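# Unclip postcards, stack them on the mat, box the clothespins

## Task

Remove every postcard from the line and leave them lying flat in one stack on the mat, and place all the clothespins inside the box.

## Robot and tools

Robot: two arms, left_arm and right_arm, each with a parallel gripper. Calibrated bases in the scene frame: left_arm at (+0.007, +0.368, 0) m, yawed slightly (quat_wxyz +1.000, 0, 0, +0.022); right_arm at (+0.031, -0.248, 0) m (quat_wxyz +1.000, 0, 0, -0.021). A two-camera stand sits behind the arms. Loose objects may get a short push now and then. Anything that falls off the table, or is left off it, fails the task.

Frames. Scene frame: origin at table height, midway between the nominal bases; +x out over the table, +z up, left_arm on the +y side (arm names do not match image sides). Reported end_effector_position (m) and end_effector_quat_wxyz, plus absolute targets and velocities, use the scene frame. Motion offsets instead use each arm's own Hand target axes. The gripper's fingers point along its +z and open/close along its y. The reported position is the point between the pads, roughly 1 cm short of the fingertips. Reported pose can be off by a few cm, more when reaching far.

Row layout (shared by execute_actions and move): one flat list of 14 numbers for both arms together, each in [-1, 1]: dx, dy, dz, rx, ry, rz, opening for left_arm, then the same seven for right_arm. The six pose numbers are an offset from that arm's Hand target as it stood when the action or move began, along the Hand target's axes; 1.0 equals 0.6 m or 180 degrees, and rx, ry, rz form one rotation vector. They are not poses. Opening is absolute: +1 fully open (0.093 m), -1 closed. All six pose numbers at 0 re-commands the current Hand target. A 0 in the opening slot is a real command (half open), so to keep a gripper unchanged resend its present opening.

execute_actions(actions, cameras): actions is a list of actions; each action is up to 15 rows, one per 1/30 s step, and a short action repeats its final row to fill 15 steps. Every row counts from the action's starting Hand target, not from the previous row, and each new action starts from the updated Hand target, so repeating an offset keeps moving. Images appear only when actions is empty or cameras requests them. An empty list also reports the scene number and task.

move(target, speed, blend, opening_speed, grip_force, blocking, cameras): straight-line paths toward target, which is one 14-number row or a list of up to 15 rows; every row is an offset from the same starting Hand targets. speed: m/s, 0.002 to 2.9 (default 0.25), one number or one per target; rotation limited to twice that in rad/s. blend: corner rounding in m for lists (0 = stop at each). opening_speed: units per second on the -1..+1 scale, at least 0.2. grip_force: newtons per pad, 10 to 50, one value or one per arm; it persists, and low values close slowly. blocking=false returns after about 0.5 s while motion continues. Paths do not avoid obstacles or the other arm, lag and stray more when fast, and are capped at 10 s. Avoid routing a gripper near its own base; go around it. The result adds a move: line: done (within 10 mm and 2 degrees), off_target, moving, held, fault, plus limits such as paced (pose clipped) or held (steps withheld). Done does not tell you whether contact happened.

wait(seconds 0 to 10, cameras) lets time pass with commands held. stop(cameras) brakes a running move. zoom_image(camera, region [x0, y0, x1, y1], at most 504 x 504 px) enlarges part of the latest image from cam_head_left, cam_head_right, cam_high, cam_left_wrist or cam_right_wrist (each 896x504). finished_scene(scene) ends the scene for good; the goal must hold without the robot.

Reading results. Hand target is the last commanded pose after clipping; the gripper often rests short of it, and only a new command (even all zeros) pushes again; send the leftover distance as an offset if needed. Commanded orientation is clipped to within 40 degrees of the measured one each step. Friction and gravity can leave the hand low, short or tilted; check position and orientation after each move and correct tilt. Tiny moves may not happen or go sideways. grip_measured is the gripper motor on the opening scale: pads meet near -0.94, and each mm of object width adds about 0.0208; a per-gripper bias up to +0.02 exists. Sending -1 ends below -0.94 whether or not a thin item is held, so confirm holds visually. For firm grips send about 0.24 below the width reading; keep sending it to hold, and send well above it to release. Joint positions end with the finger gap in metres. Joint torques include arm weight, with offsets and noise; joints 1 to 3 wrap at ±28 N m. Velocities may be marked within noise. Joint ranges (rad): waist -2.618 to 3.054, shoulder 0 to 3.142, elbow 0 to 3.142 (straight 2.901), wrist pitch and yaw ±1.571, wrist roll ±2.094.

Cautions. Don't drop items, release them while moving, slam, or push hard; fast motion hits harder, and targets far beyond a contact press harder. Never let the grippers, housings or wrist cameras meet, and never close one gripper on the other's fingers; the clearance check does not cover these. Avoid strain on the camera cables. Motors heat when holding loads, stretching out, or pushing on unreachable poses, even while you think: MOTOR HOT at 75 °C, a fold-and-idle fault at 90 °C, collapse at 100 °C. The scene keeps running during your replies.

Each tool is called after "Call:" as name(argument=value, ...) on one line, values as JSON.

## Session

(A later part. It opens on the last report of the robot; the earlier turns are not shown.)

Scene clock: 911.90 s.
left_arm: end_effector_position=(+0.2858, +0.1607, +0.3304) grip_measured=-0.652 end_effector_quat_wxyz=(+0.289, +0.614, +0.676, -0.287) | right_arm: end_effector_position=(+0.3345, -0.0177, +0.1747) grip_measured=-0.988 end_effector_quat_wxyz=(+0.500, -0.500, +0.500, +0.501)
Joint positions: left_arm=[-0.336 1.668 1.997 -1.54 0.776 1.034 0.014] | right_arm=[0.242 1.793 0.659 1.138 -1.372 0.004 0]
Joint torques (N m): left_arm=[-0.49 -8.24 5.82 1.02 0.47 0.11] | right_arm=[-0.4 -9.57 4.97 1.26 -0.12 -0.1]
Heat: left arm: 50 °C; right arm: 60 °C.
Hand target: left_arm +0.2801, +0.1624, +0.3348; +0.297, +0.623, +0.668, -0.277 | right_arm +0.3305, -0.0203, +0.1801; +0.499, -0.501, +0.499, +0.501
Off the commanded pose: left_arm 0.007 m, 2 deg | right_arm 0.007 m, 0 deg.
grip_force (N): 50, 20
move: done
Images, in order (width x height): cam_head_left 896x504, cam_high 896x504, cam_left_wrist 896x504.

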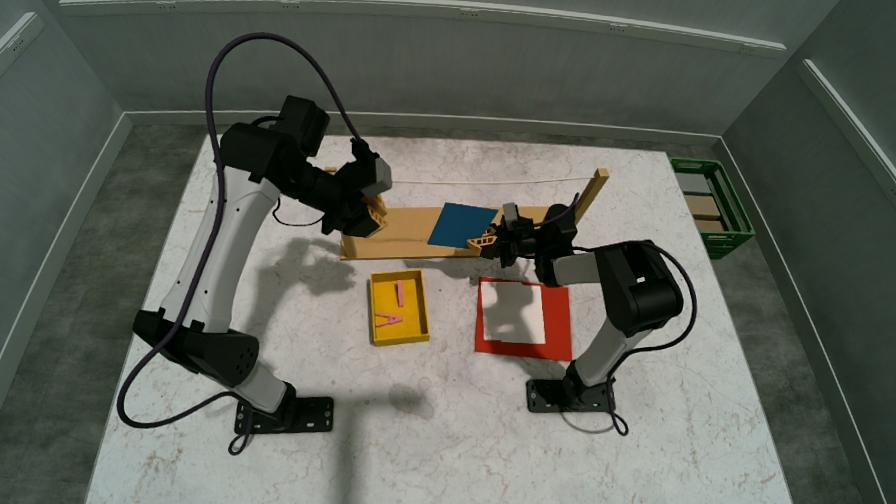

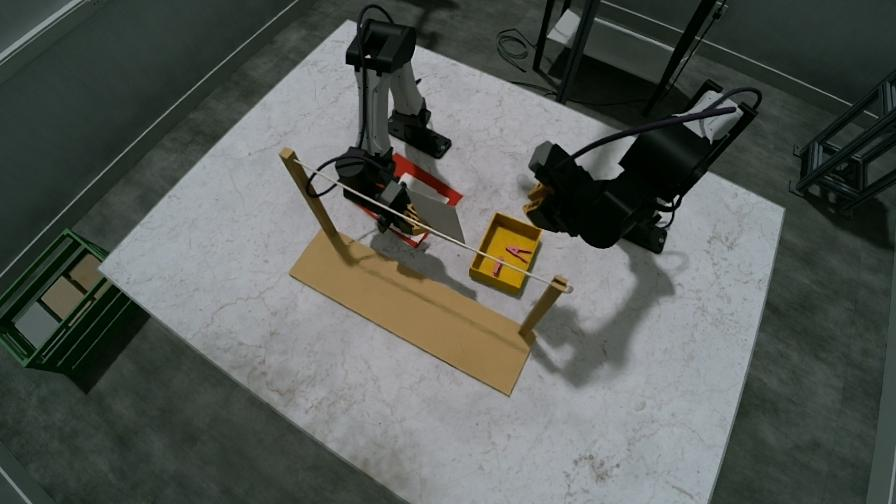

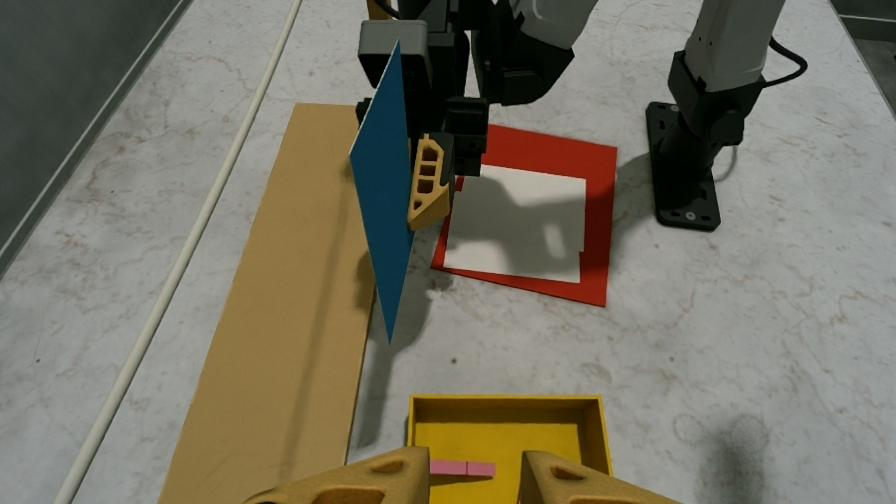

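Call:
move(target=[0.212,-0.0635,0.224,0,0,0,-1,0,0,0,0,0,0,-1], speed=0.1, cameras=["cam_left_wrist","cam_head_left","cam_high"])

Call:
zoom_image(camera="cam_head_left", region=[300, 200, 500, 380])

Scene clock: 920.10 s.
left_arm: end_effector_position=(+0.2411, +0.1463, +0.1457) grip_measured=-0.652 end_effector_quat_wxyz=(+0.282, +0.621, +0.673, -0.286) | right_arm: end_effector_position=(+0.3344, -0.0177, +0.1744) grip_measured=-0.988 end_effector_quat_wxyz=(+0.499, -0.500, +0.500, +0.501)
Joint positions: left_arm=[-0.445 1.384 0.961 -0.719 0.731 0.923 0.014] | right_arm=[0.242 1.793 0.659 1.136 -1.373 0.004 0]
Joint torques (N m): left_arm=[-0.5 -6.46 6.79 1.4 0.44 -0.13] | right_arm=[-0.38 -9.62 4.98 1.29 -0.11 -0.09]
Heat: left arm: 49 °C; right arm: 60 °C.
Hand target: left_arm +0.2431, +0.1454, +0.1502; +0.297, +0.623, +0.668, -0.277 | right_arm +0.3305, -0.0203, +0.1801; +0.499, -0.501, +0.499, +0.501
Off the commanded pose: left_arm 0.005 m, 2 deg | right_arm 0.007 m, 0 deg.
grip_force (N): 50, 20
move: done
Images, in order (width x height): cam_head_left 896x504, cam_high 896x504, cam_left_wrist 896x504.

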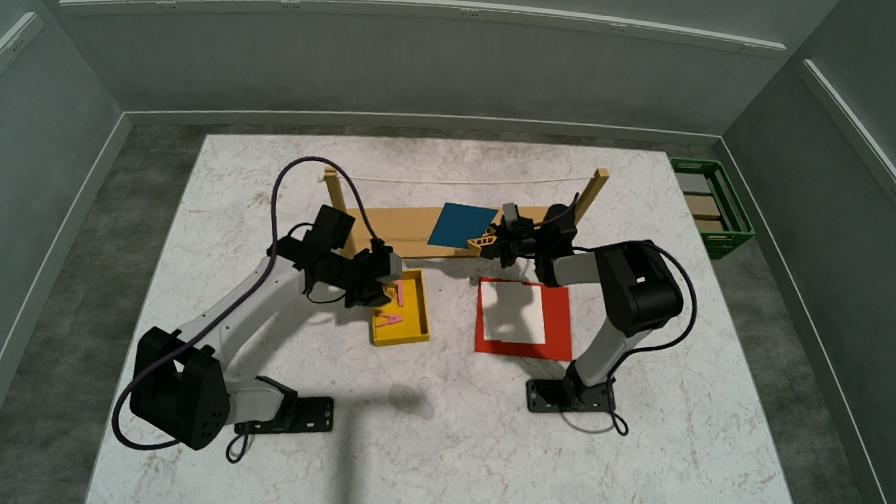

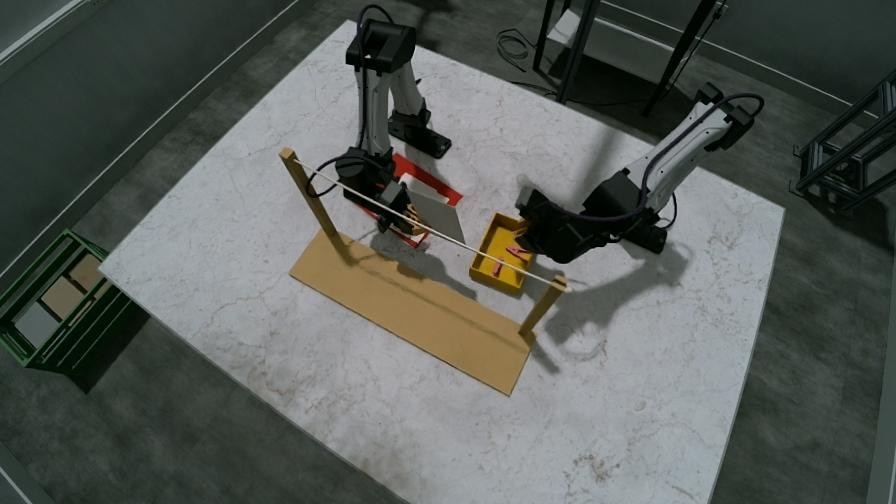

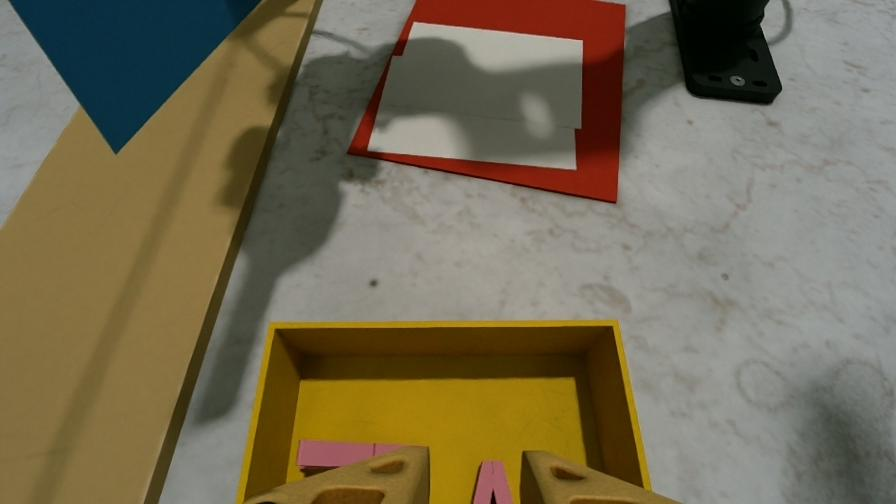

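Scaled by 2.520 from the camera's 896x504 image, which has a finer 1280x720 frame.

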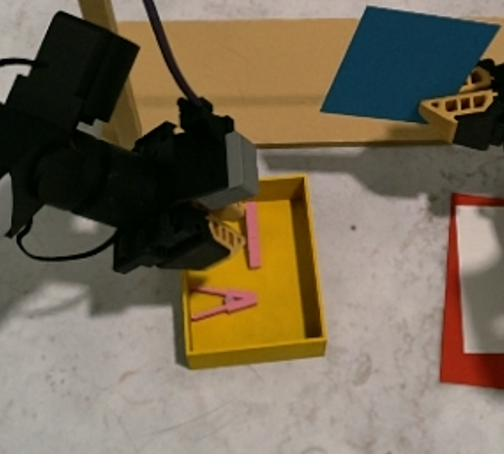

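Call:
move(target=[0.08,0,0.135,0,0,0,-1,0,0,0,0,0,0,-1], speed=0.06, cameras=["cam_left_wrist","cam_head_left","cam_high"])

Call:
zoom_image(camera="cam_head_left", region=[300, 200, 500, 380])

Call:
zoom_image(camera="cam_high", region=[450, 180, 590, 320])

Scene clock: 927.20 s.
left_arm: end_effector_position=(+0.2430, +0.1188, +0.0645) grip_measured=-0.652 end_effector_quat_wxyz=(+0.295, +0.624, +0.667, -0.281) | right_arm: end_effector_position=(+0.3344, -0.0177, +0.1744) grip_measured=-0.988 end_effector_quat_wxyz=(+0.499, -0.500, +0.500, +0.501)
Joint positions: left_arm=[-0.539 1.535 0.723 -0.229 0.686 0.815 0.014] | right_arm=[0.242 1.793 0.659 1.136 -1.373 0.004 0]
Joint torques (N m): left_arm=[-0.51 -4.34 6.28 1.6 0.37 -0.13] | right_arm=[-0.36 -9.62 4.98 1.29 -0.11 -0.1]
Heat: left arm: 48 °C; right arm: 59 °C.
Hand target: left_arm +0.2452, +0.1177, +0.0604; +0.297, +0.623, +0.669, -0.276 | right_arm +0.3305, -0.0203, +0.1801; +0.499, -0.501, +0.499, +0.501
Off the commanded pose: left_arm 0.005 m, 1 deg | right_arm 0.007 m, 0 deg.
grip_force (N): 50, 20
move: done
Images, in order (width x height): cam_head_left 896x504, cam_high 896x504, cam_left_wrist 896x504.

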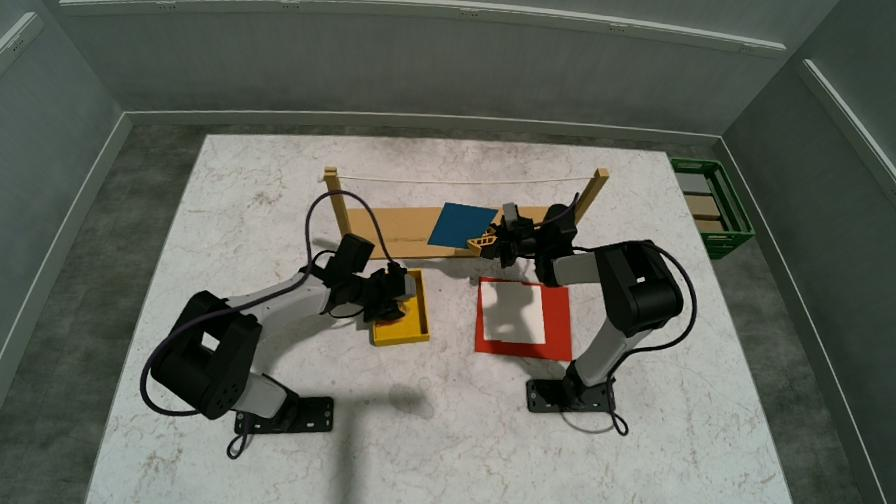

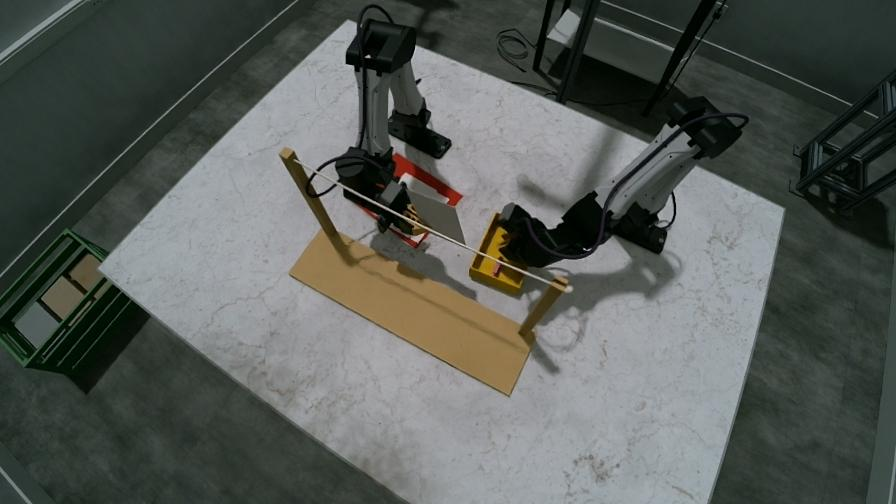

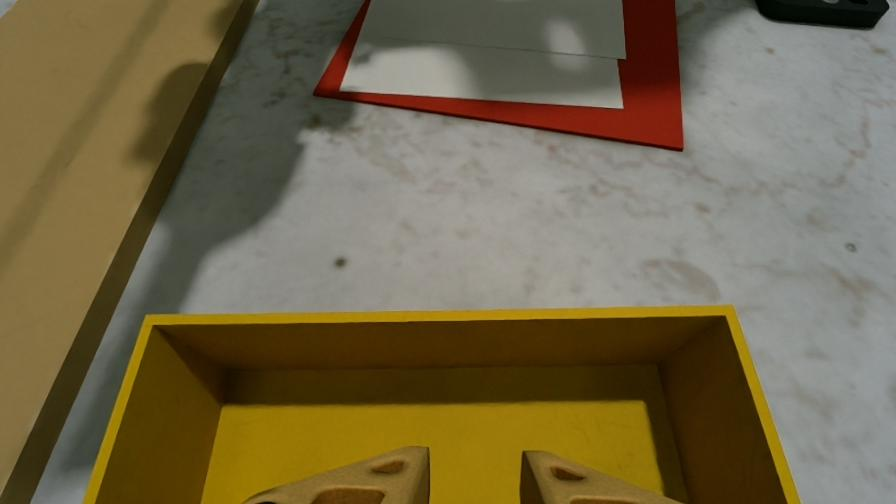

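Scaled by 2.520 from the camera's 896x504 image, which has a finer 1280x720 frame.

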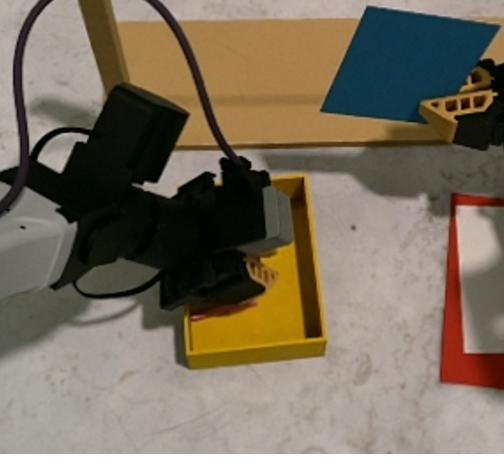

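Scaled by 3.600 from the camera's 896x504 image, which has a finer 1280x720 frame.

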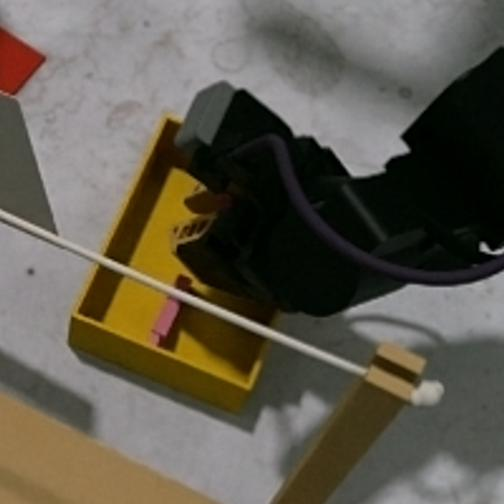

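Call:
move(target=[0.0124,0,0.0111,0,0,0,-1,0,0,0,0,0,0,-1], speed=0.04)

Call:
move(target=[0,0,0,0,0,0,-0.15,0,0,0,0,0,0,-1], opening_speed=0.4, cameras=["cam_left_wrist","cam_head_left","cam_high"])

Call:
zoom_image(camera="cam_head_left", region=[300, 200, 500, 380])

Call:
zoom_image(camera="cam_high", region=[450, 180, 590, 320])

Scene clock: 931.30 s.
left_arm: end_effector_position=(+0.2433, +0.1186, +0.0549) grip_measured=-0.652 end_effector_quat_wxyz=(+0.295, +0.624, +0.667, -0.281) | right_arm: end_effector_position=(+0.3344, -0.0177, +0.1744) grip_measured=-0.988 end_effector_quat_wxyz=(+0.499, -0.500, +0.500, +0.501)
Joint positions: left_arm=[-0.539 1.561 0.702 -0.181 0.686 0.815 0.014] | right_arm=[0.242 1.793 0.659 1.136 -1.373 0.004 0]
Joint torques (N m): left_arm=[-0.43 -4.37 6.05 1.6 0.37 -0.14] | right_arm=[-0.42 -9.59 4.97 1.29 -0.11 -0.11]
Heat: left arm: 48 °C; right arm: 59 °C.
Hand target: left_arm +0.2452, +0.1177, +0.0504; +0.297, +0.623, +0.669, -0.277 | right_arm +0.3305, -0.0203, +0.1801; +0.499, -0.501, +0.499, +0.501
Off the commanded pose: left_arm 0.005 m, 1 deg | right_arm 0.007 m, 0 deg.
grip_force (N): 50, 20
move: done

Scene clock: 933.63 s.
left_arm: end_effector_position=(+0.2435, +0.1186, +0.0550) grip_measured=-0.152 end_effector_quat_wxyz=(+0.296, +0.624, +0.667, -0.281) | right_arm: end_effector_position=(+0.3344, -0.0177, +0.1744) grip_measured=-0.988 end_effector_quat_wxyz=(+0.499, -0.500, +0.500, +0.501)
Joint positions: left_arm=[-0.539 1.561 0.702 -0.18 0.686 0.815 0.038] | right_arm=[0.242 1.793 0.659 1.136 -1.373 0.004 0]
Joint torques (N m): left_arm=[-0.47 -4.4 6.02 1.58 0.38 -0.14] | right_arm=[-0.39 -9.59 4.98 1.29 -0.11 -0.11]
Heat: left arm: 47 °C; right arm: 59 °C.
Hand target: left_arm +0.2451, +0.1177, +0.0503; +0.297, +0.623, +0.669, -0.277 | right_arm +0.3305, -0.0203, +0.1801; +0.499, -0.501, +0.499, +0.501
Off the commanded pose: left_arm 0.005 m, 1 deg | right_arm 0.007 m, 0 deg.
grip_force (N): 50, 20
move: done
Images, in order (width x height): cam_head_left 896x504, cam_high 896x504, cam_left_wrist 896x504.

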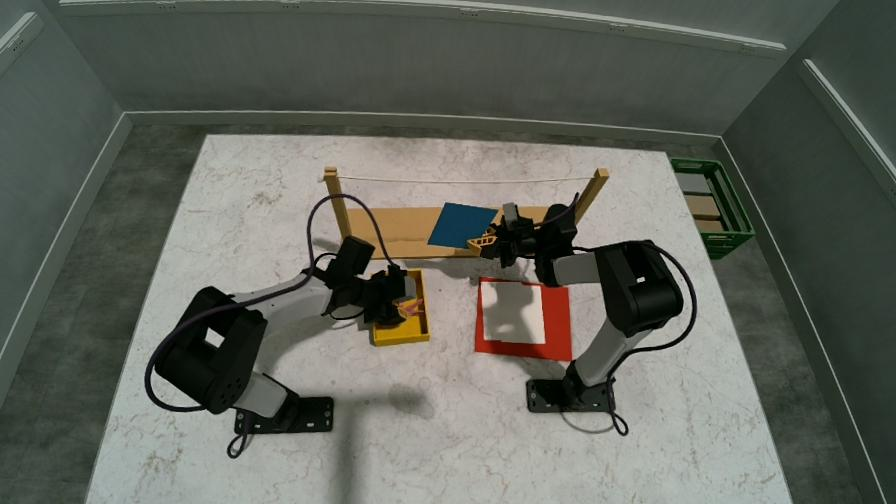

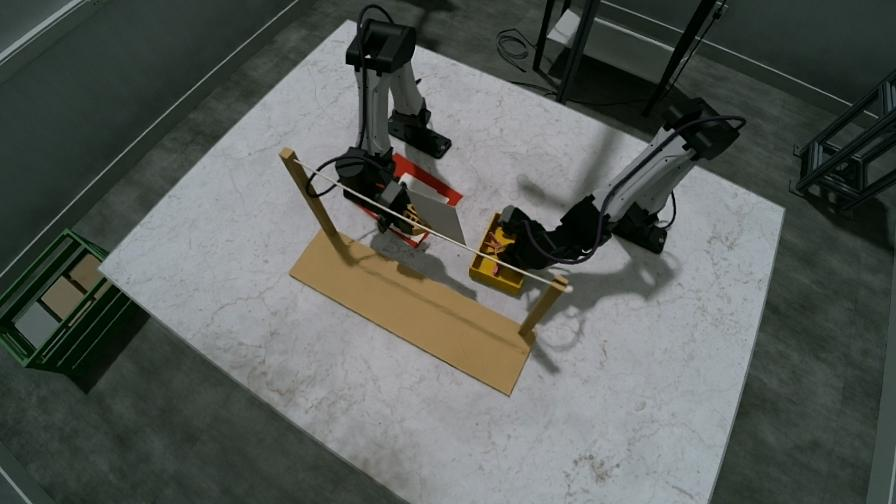

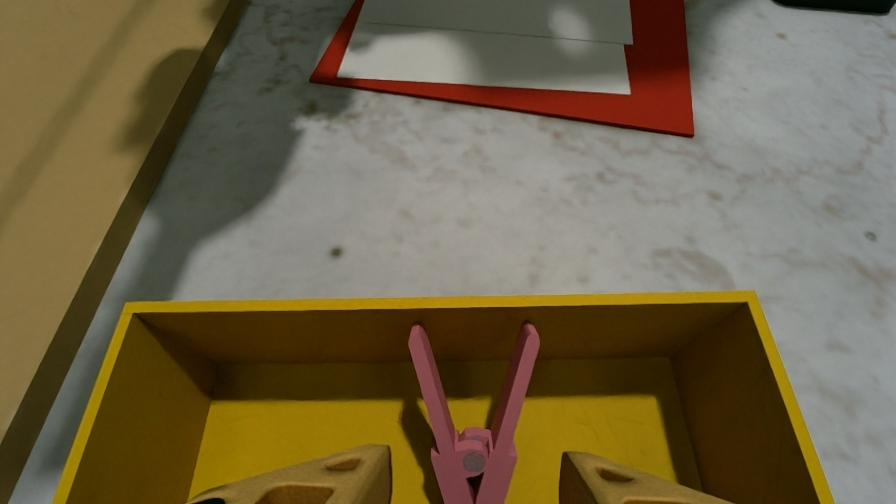

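Scaled by 2.520 from the camera's 896x504 image, which has a finer 1280x720 frame.

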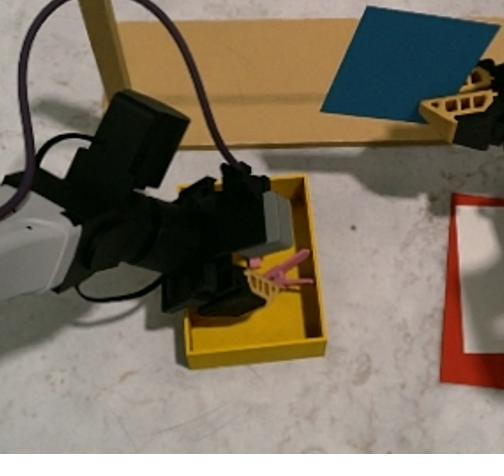

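Scaled by 3.600 from the camera's 896x504 image, which has a finer 1280x720 frame.

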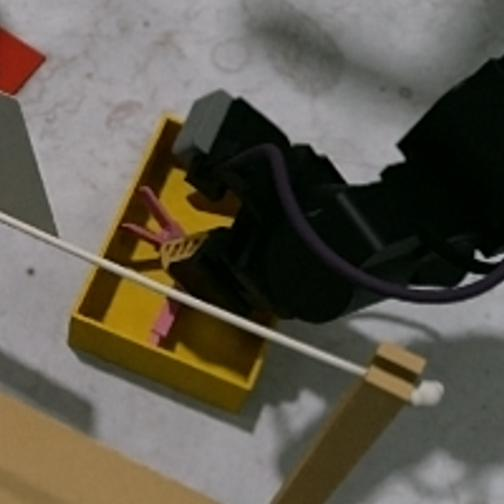

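Call:
move(target=[[0,0,-0.06,0,0,0,-0.15,0,0,0,0,0,0,-1],[-0.093,0.006,-0.195,0,0,0,-0.15,0,0,0,0,0,0,-1]], blend=[0.01,0], speed=0.1, cameras=["cam_left_wrist","cam_head_left","cam_high","cam_right_wrist"])

Call:
zoom_image(camera="cam_head_left", region=[300, 180, 520, 380])

Call:
zoom_image(camera="cam_high", region=[350, 140, 590, 320])

Scene clock: 939.57 s.
left_arm: end_effector_position=(+0.2443, +0.1685, +0.1578) grip_measured=-0.152 end_effector_quat_wxyz=(+0.281, +0.617, +0.681, -0.276) | right_arm: end_effector_position=(+0.3344, -0.0177, +0.1744) grip_measured=-0.988 end_effector_quat_wxyz=(+0.499, -0.500, +0.500, +0.501)
Joint positions: left_arm=[-0.368 1.362 1.007 -0.843 0.736 1.002 0.038] | right_arm=[0.242 1.793 0.659 1.136 -1.373 0.004 0]
Joint torques (N m): left_arm=[0.35 -5.74 9.24 0.93 0.78 0.15] | right_arm=[-0.38 -9.61 5.01 1.28 -0.11 -0.11]
Heat: left arm: 47 °C; right arm: 59 °C.
Hand target: left_arm +0.2452, +0.1672, +0.1702; +0.297, +0.623, +0.669, -0.277 | right_arm +0.3305, -0.0203, +0.1801; +0.499, -0.501, +0.499, +0.501
Off the commanded pose: left_arm 0.013 m, 2 deg | right_arm 0.007 m, 0 deg.
grip_force (N): 50, 20
move: off_target (left_arm)
Images, in order (width x height): cam_head_left 896x504, cam_high 896x504, cam_left_wrist 896x504, cam_right_wrist 896x504.

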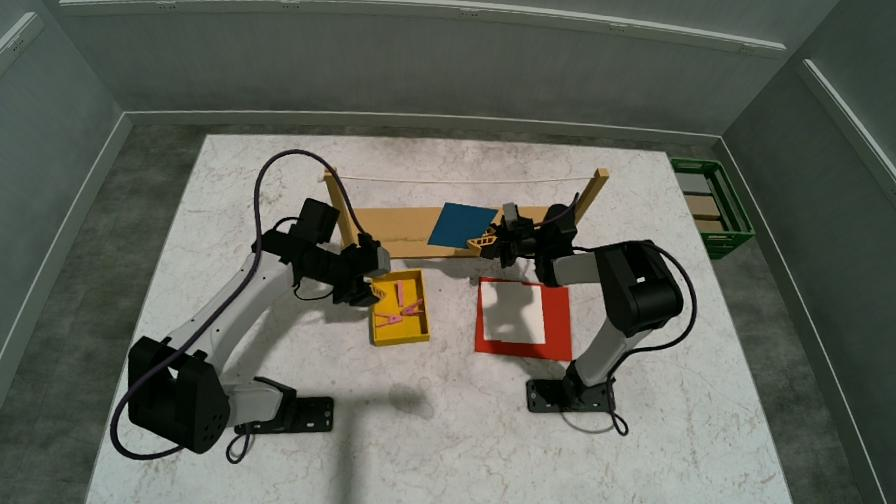

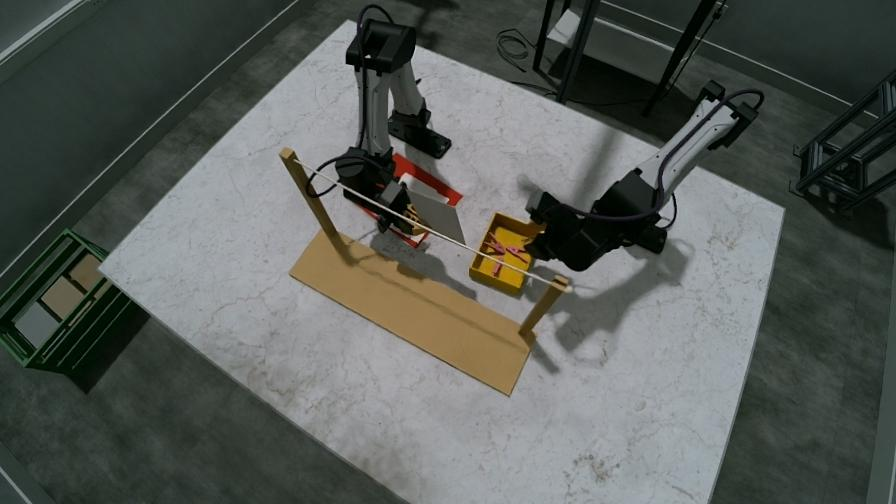

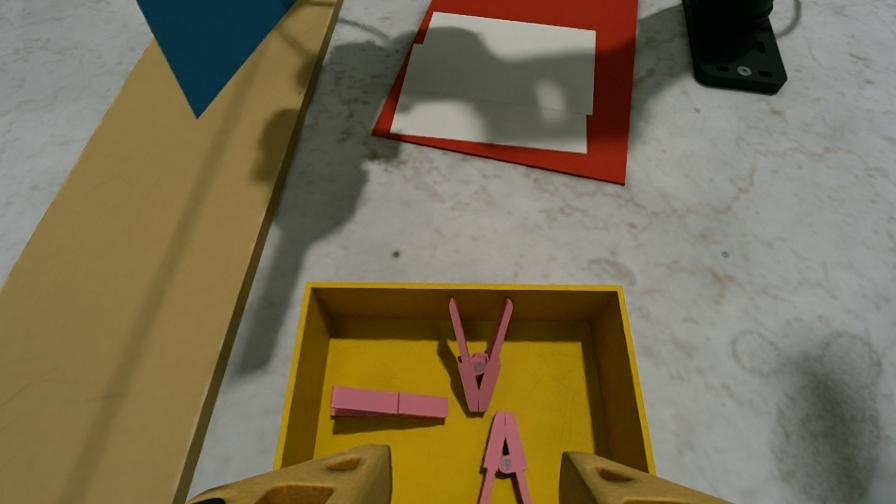

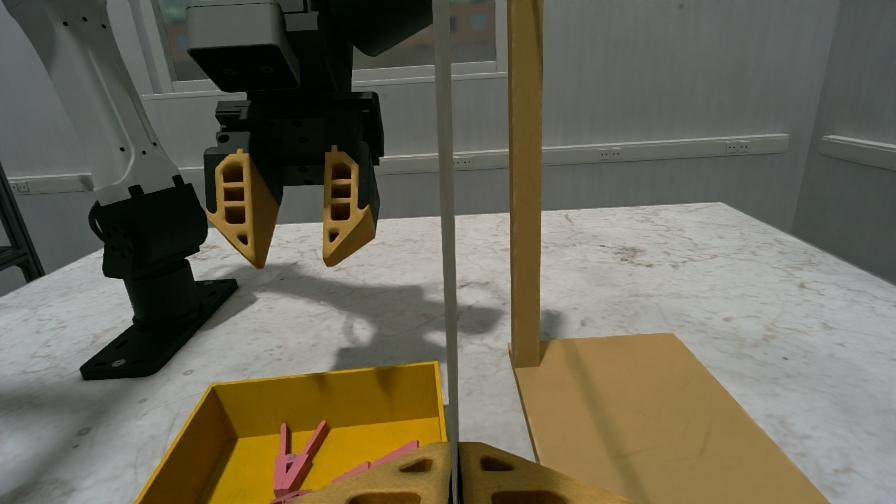

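Scaled by 2.291 from the camera's 896x504 image, which has a finer 1280x720 frame.

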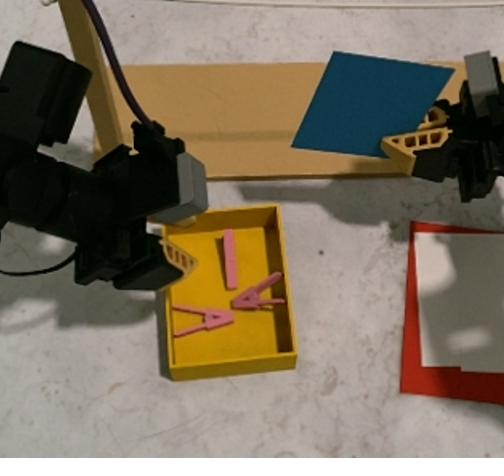

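Scaled by 2.100 from the camera's 896x504 image, which has a finer 1280x720 frame.

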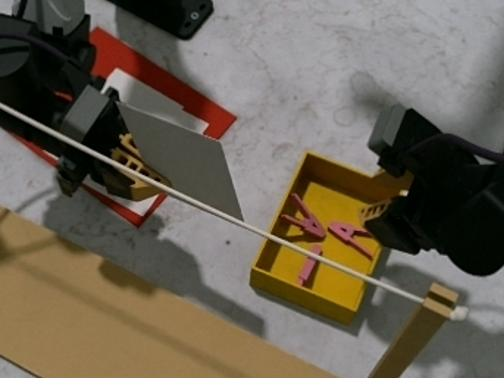

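Call:
move(target=[-0.107,0.087,-0.005,0.0214,-0.2333,0.0084,0.45,-0.025,0.054,0.014,0,0.0861,0,-1], speed=0.1, opening_speed=0.4, cameras=["cam_left_wrist","cam_head_left","cam_right_wrist","cam_high"])

Call:
zoom_image(camera="cam_head_left", region=[320, 180, 520, 320])

Scene clock: 968.17 s.
left_arm: end_effector_position=(+0.3013, +0.1316, +0.2245) grip_measured=+0.448 end_effector_quat_wxyz=(+0.502, +0.501, +0.501, -0.495) | right_arm: end_effector_position=(+0.2965, -0.0145, +0.1813) grip_measured=-0.988 end_effector_quat_wxyz=(-0.412, +0.550, -0.576, -0.442)
Joint positions: left_arm=[-0.27 1.587 0.707 0.859 1.336 0.027 0.067] | right_arm=[0.302 1.473 0.852 -0.231 -1.205 -0.761 0]
Joint torques (N m): left_arm=[-0.49 -4.66 6.16 1.81 0.15 -0.11] | right_arm=[0.61 -7.61 10.19 1.08 -0.41 -0.32]
Heat: left arm: 46 °C; right arm: 59 °C.
Hand target: left_arm +0.3002, +0.1301, +0.2198; +0.500, +0.501, +0.500, -0.499 | right_arm +0.2981, -0.0120, +0.1952; -0.427, +0.564, -0.562, -0.429
Off the commanded pose: left_arm 0.005 m, 1 deg | right_arm 0.014 m, 3 deg.
grip_force (N): 50, 20
move: off_target (right_arm)
Images, in order (width x height): cam_head_left 896x504, cam_high 896x504, cam_left_wrist 896x504, cam_right_wrist 896x504.

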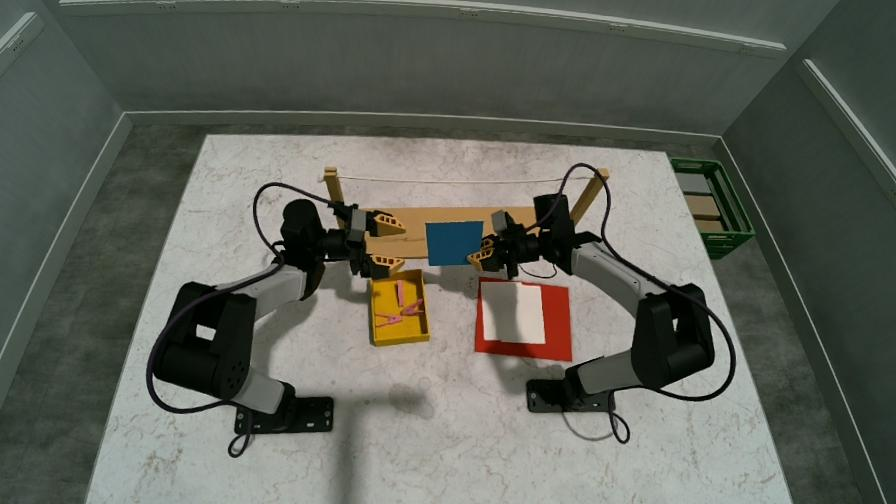

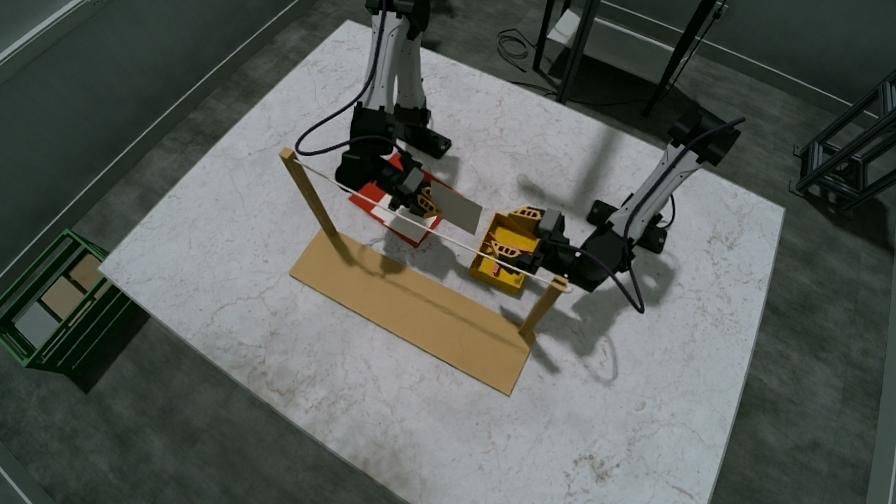

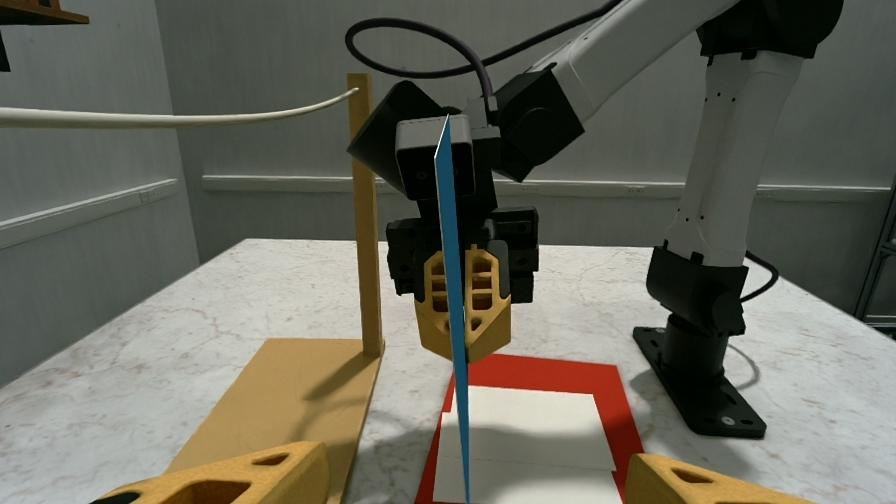

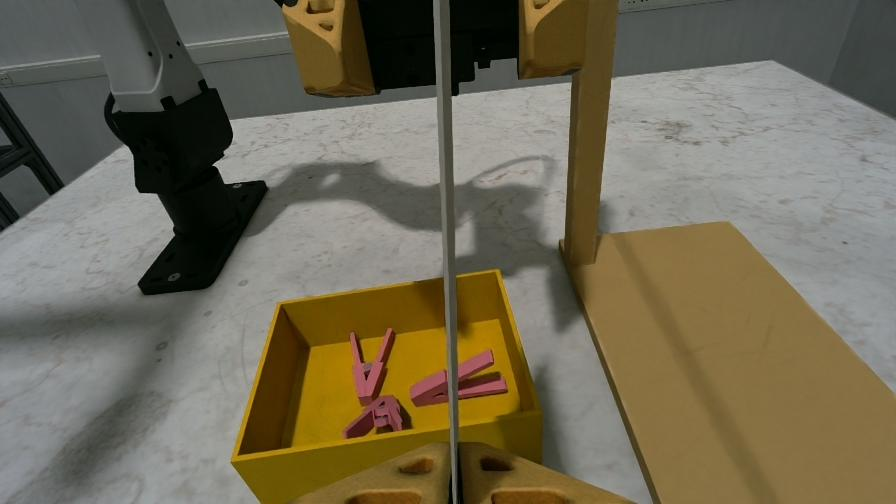

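Scaled by 2.520 from the camera's 896x504 image, which has a finer 1280x720 frame.

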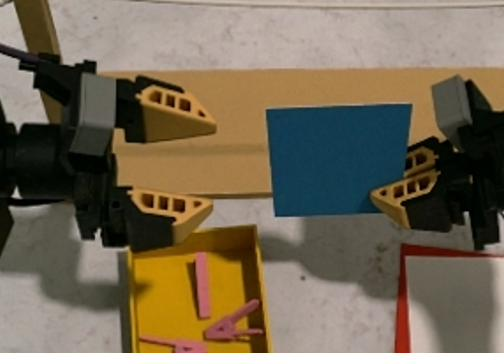

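Call:
move(target=[0.023,0.0067,0.148,0,0,0,0.45,0,0,0,0,0,0,-1], speed=0.06, cameras=["cam_left_wrist","cam_head_left","cam_high"])

Call:
zoom_image(camera="cam_head_left", region=[360, 180, 520, 300])

Call:
zoom_image(camera="cam_high", region=[380, 140, 560, 280])

Scene clock: 977.50 s.
left_arm: end_effector_position=(+0.2969, +0.0449, +0.2017) grip_measured=+0.448 end_effector_quat_wxyz=(+0.488, +0.503, +0.504, -0.505) | right_arm: end_effector_position=(+0.2965, -0.0145, +0.1813) grip_measured=-0.988 end_effector_quat_wxyz=(-0.412, +0.550, -0.576, -0.442)
Joint positions: left_arm=[-0.529 1.752 0.79 0.93 1.102 0.011 0.067] | right_arm=[0.302 1.473 0.852 -0.231 -1.205 -0.761 0]
Joint torques (N m): left_arm=[-0.34 -5.83 8.55 2.02 -0.1 -0.12] | right_arm=[0.65 -7.64 10.22 1.08 -0.4 -0.32]
Heat: left arm: 45 °C; right arm: 61 °C.
Hand target: left_arm +0.3041, +0.0413, +0.2059; +0.500, +0.501, +0.500, -0.499 | right_arm +0.2981, -0.0120, +0.1952; -0.427, +0.564, -0.562, -0.429
Off the commanded pose: left_arm 0.009 m, 2 deg | right_arm 0.014 m, 3 deg.
grip_force (N): 50, 20
move: off_target (right_arm)
Images, in order (width x height): cam_head_left 896x504, cam_high 896x504, cam_left_wrist 896x504.

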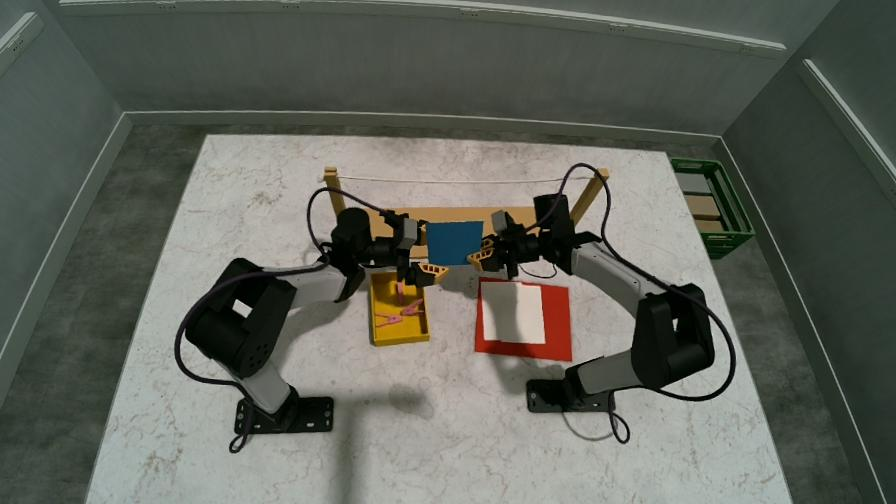

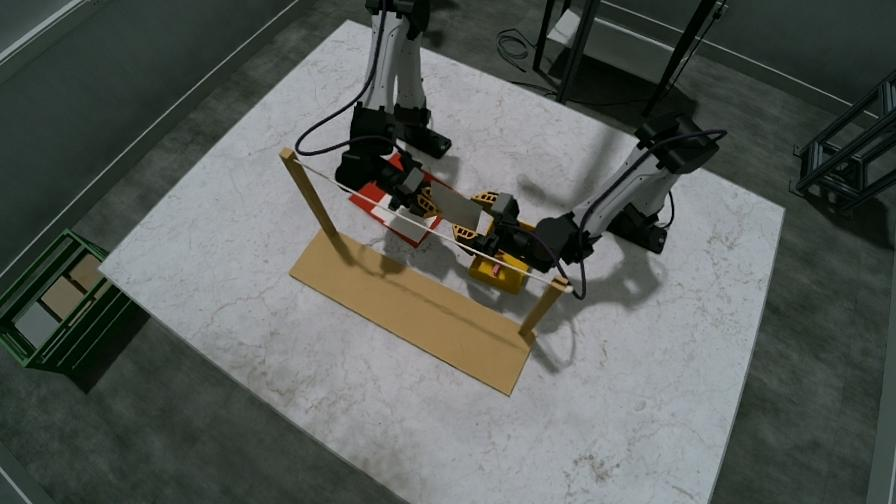

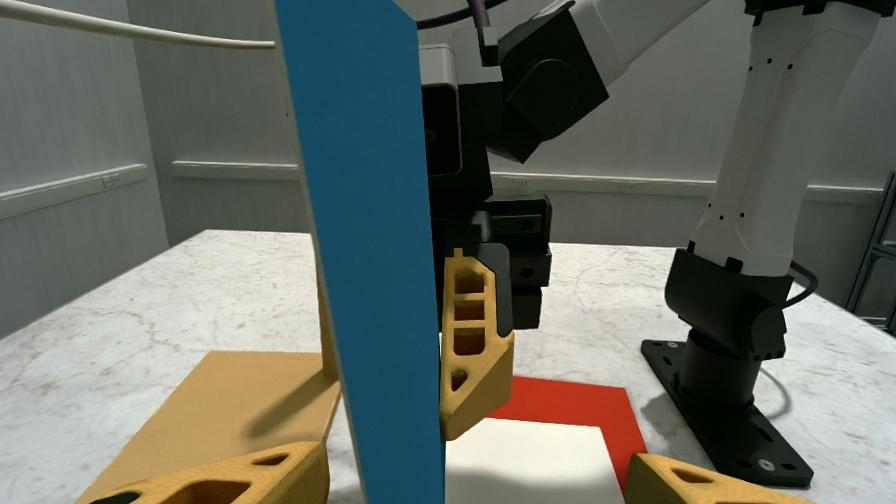

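Scaled by 3.150 from the camera's 896x504 image, which has a finer 1280x720 frame.

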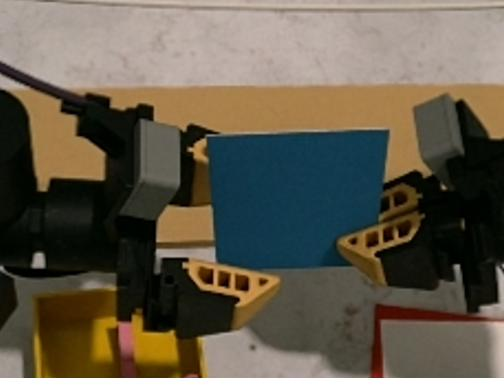

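Scaled by 2.800 from the camera's 896x504 image, which has a finer 1280x720 frame.

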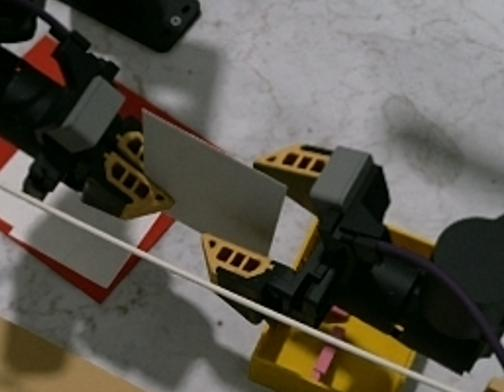

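Call:
move(target=[-0.012,0.042,0.005,0.028,0,-0.022,0.45,0,0,0,0,0,0,-1], speed=0.05, cameras=["cam_left_wrist","cam_head_left","cam_right_wrist"])

Call:
zoom_image(camera="cam_head_left", region=[360, 180, 520, 300])

Scene clock: 984.93 s.
left_arm: end_effector_position=(+0.3251, +0.0389, +0.2159) grip_measured=+0.448 end_effector_quat_wxyz=(+0.472, +0.507, +0.489, -0.530) | right_arm: end_effector_position=(+0.2965, -0.0145, +0.1813) grip_measured=-0.988 end_effector_quat_wxyz=(-0.412, +0.550, -0.576, -0.442)
Joint positions: left_arm=[-0.496 1.856 0.959 0.918 1.195 -0.06 0.067] | right_arm=[0.302 1.473 0.852 -0.231 -1.205 -0.761 0]
Joint torques (N m): left_arm=[0.39 -6.72 8.91 1.51 0.26 -0.19] | right_arm=[0.64 -7.65 10.21 1.08 -0.4 -0.32]
Heat: left arm: 45 °C; right arm: 63 °C.
Hand target: left_arm +0.3293, +0.0383, +0.2131; +0.459, +0.505, +0.495, -0.538 | right_arm +0.2981, -0.0120, +0.1952; -0.427, +0.564, -0.562, -0.429
Off the commanded pose: left_arm 0.005 m, 2 deg | right_arm 0.014 m, 3 deg.
grip_force (N): 50, 20
move: off_target (right_arm)
Images, in order (width x height): cam_head_left 896x504, cam_left_wrist 896x504, cam_right_wrist 896x504.

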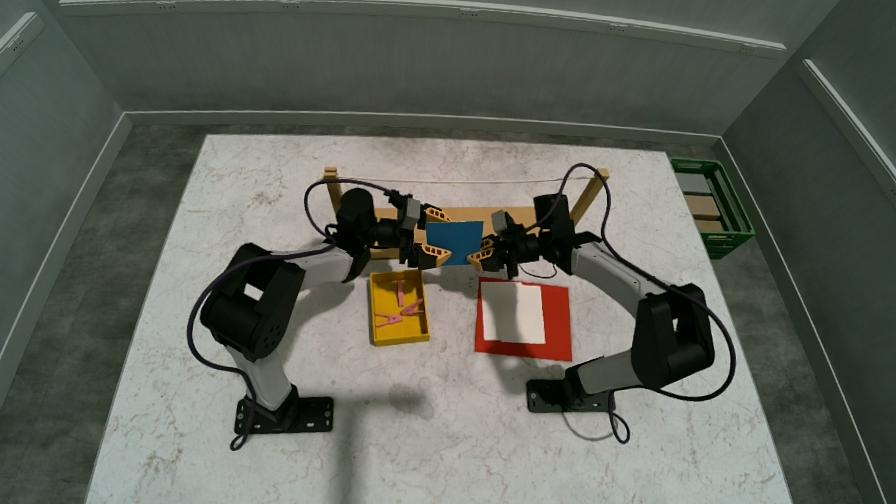

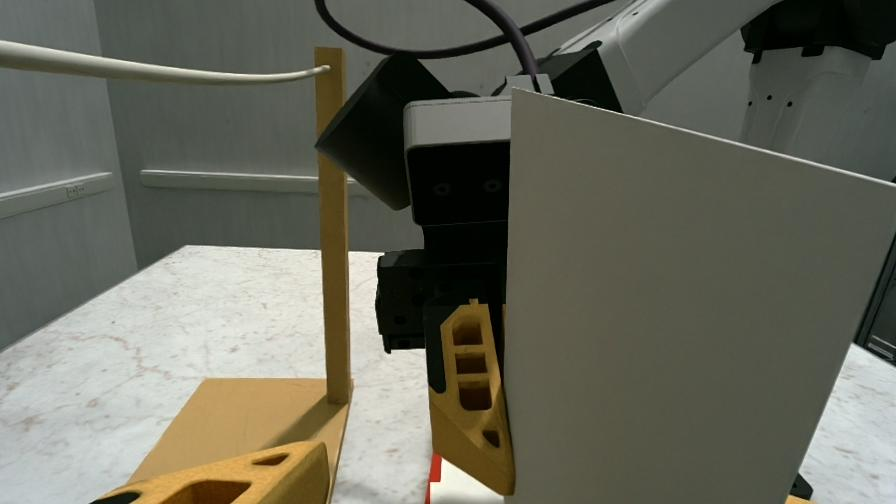

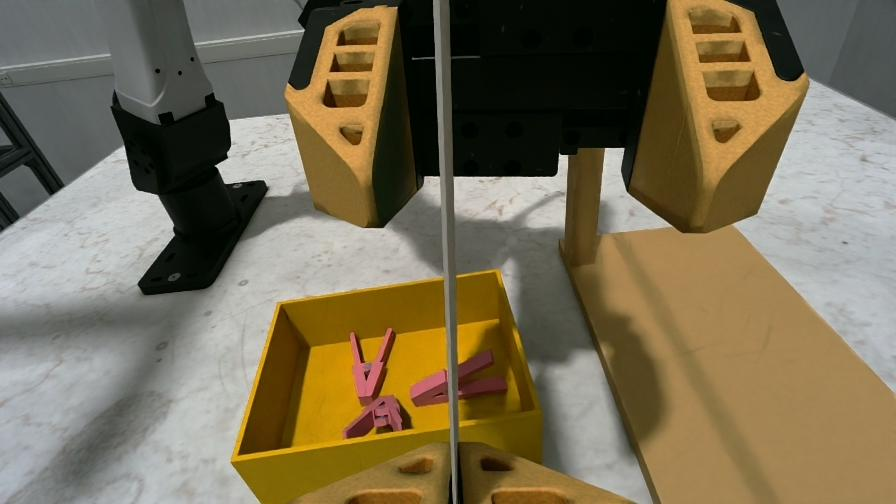

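Scaled by 3.150 from the camera's 896x504 image, which has a finer 1280x720 frame.

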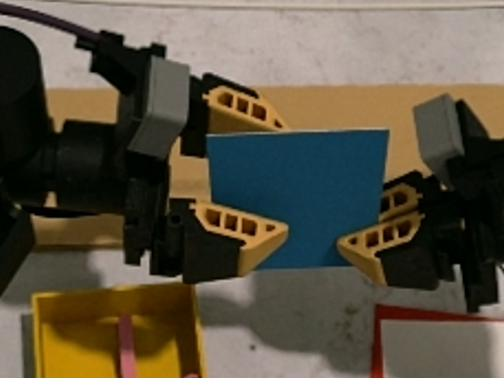

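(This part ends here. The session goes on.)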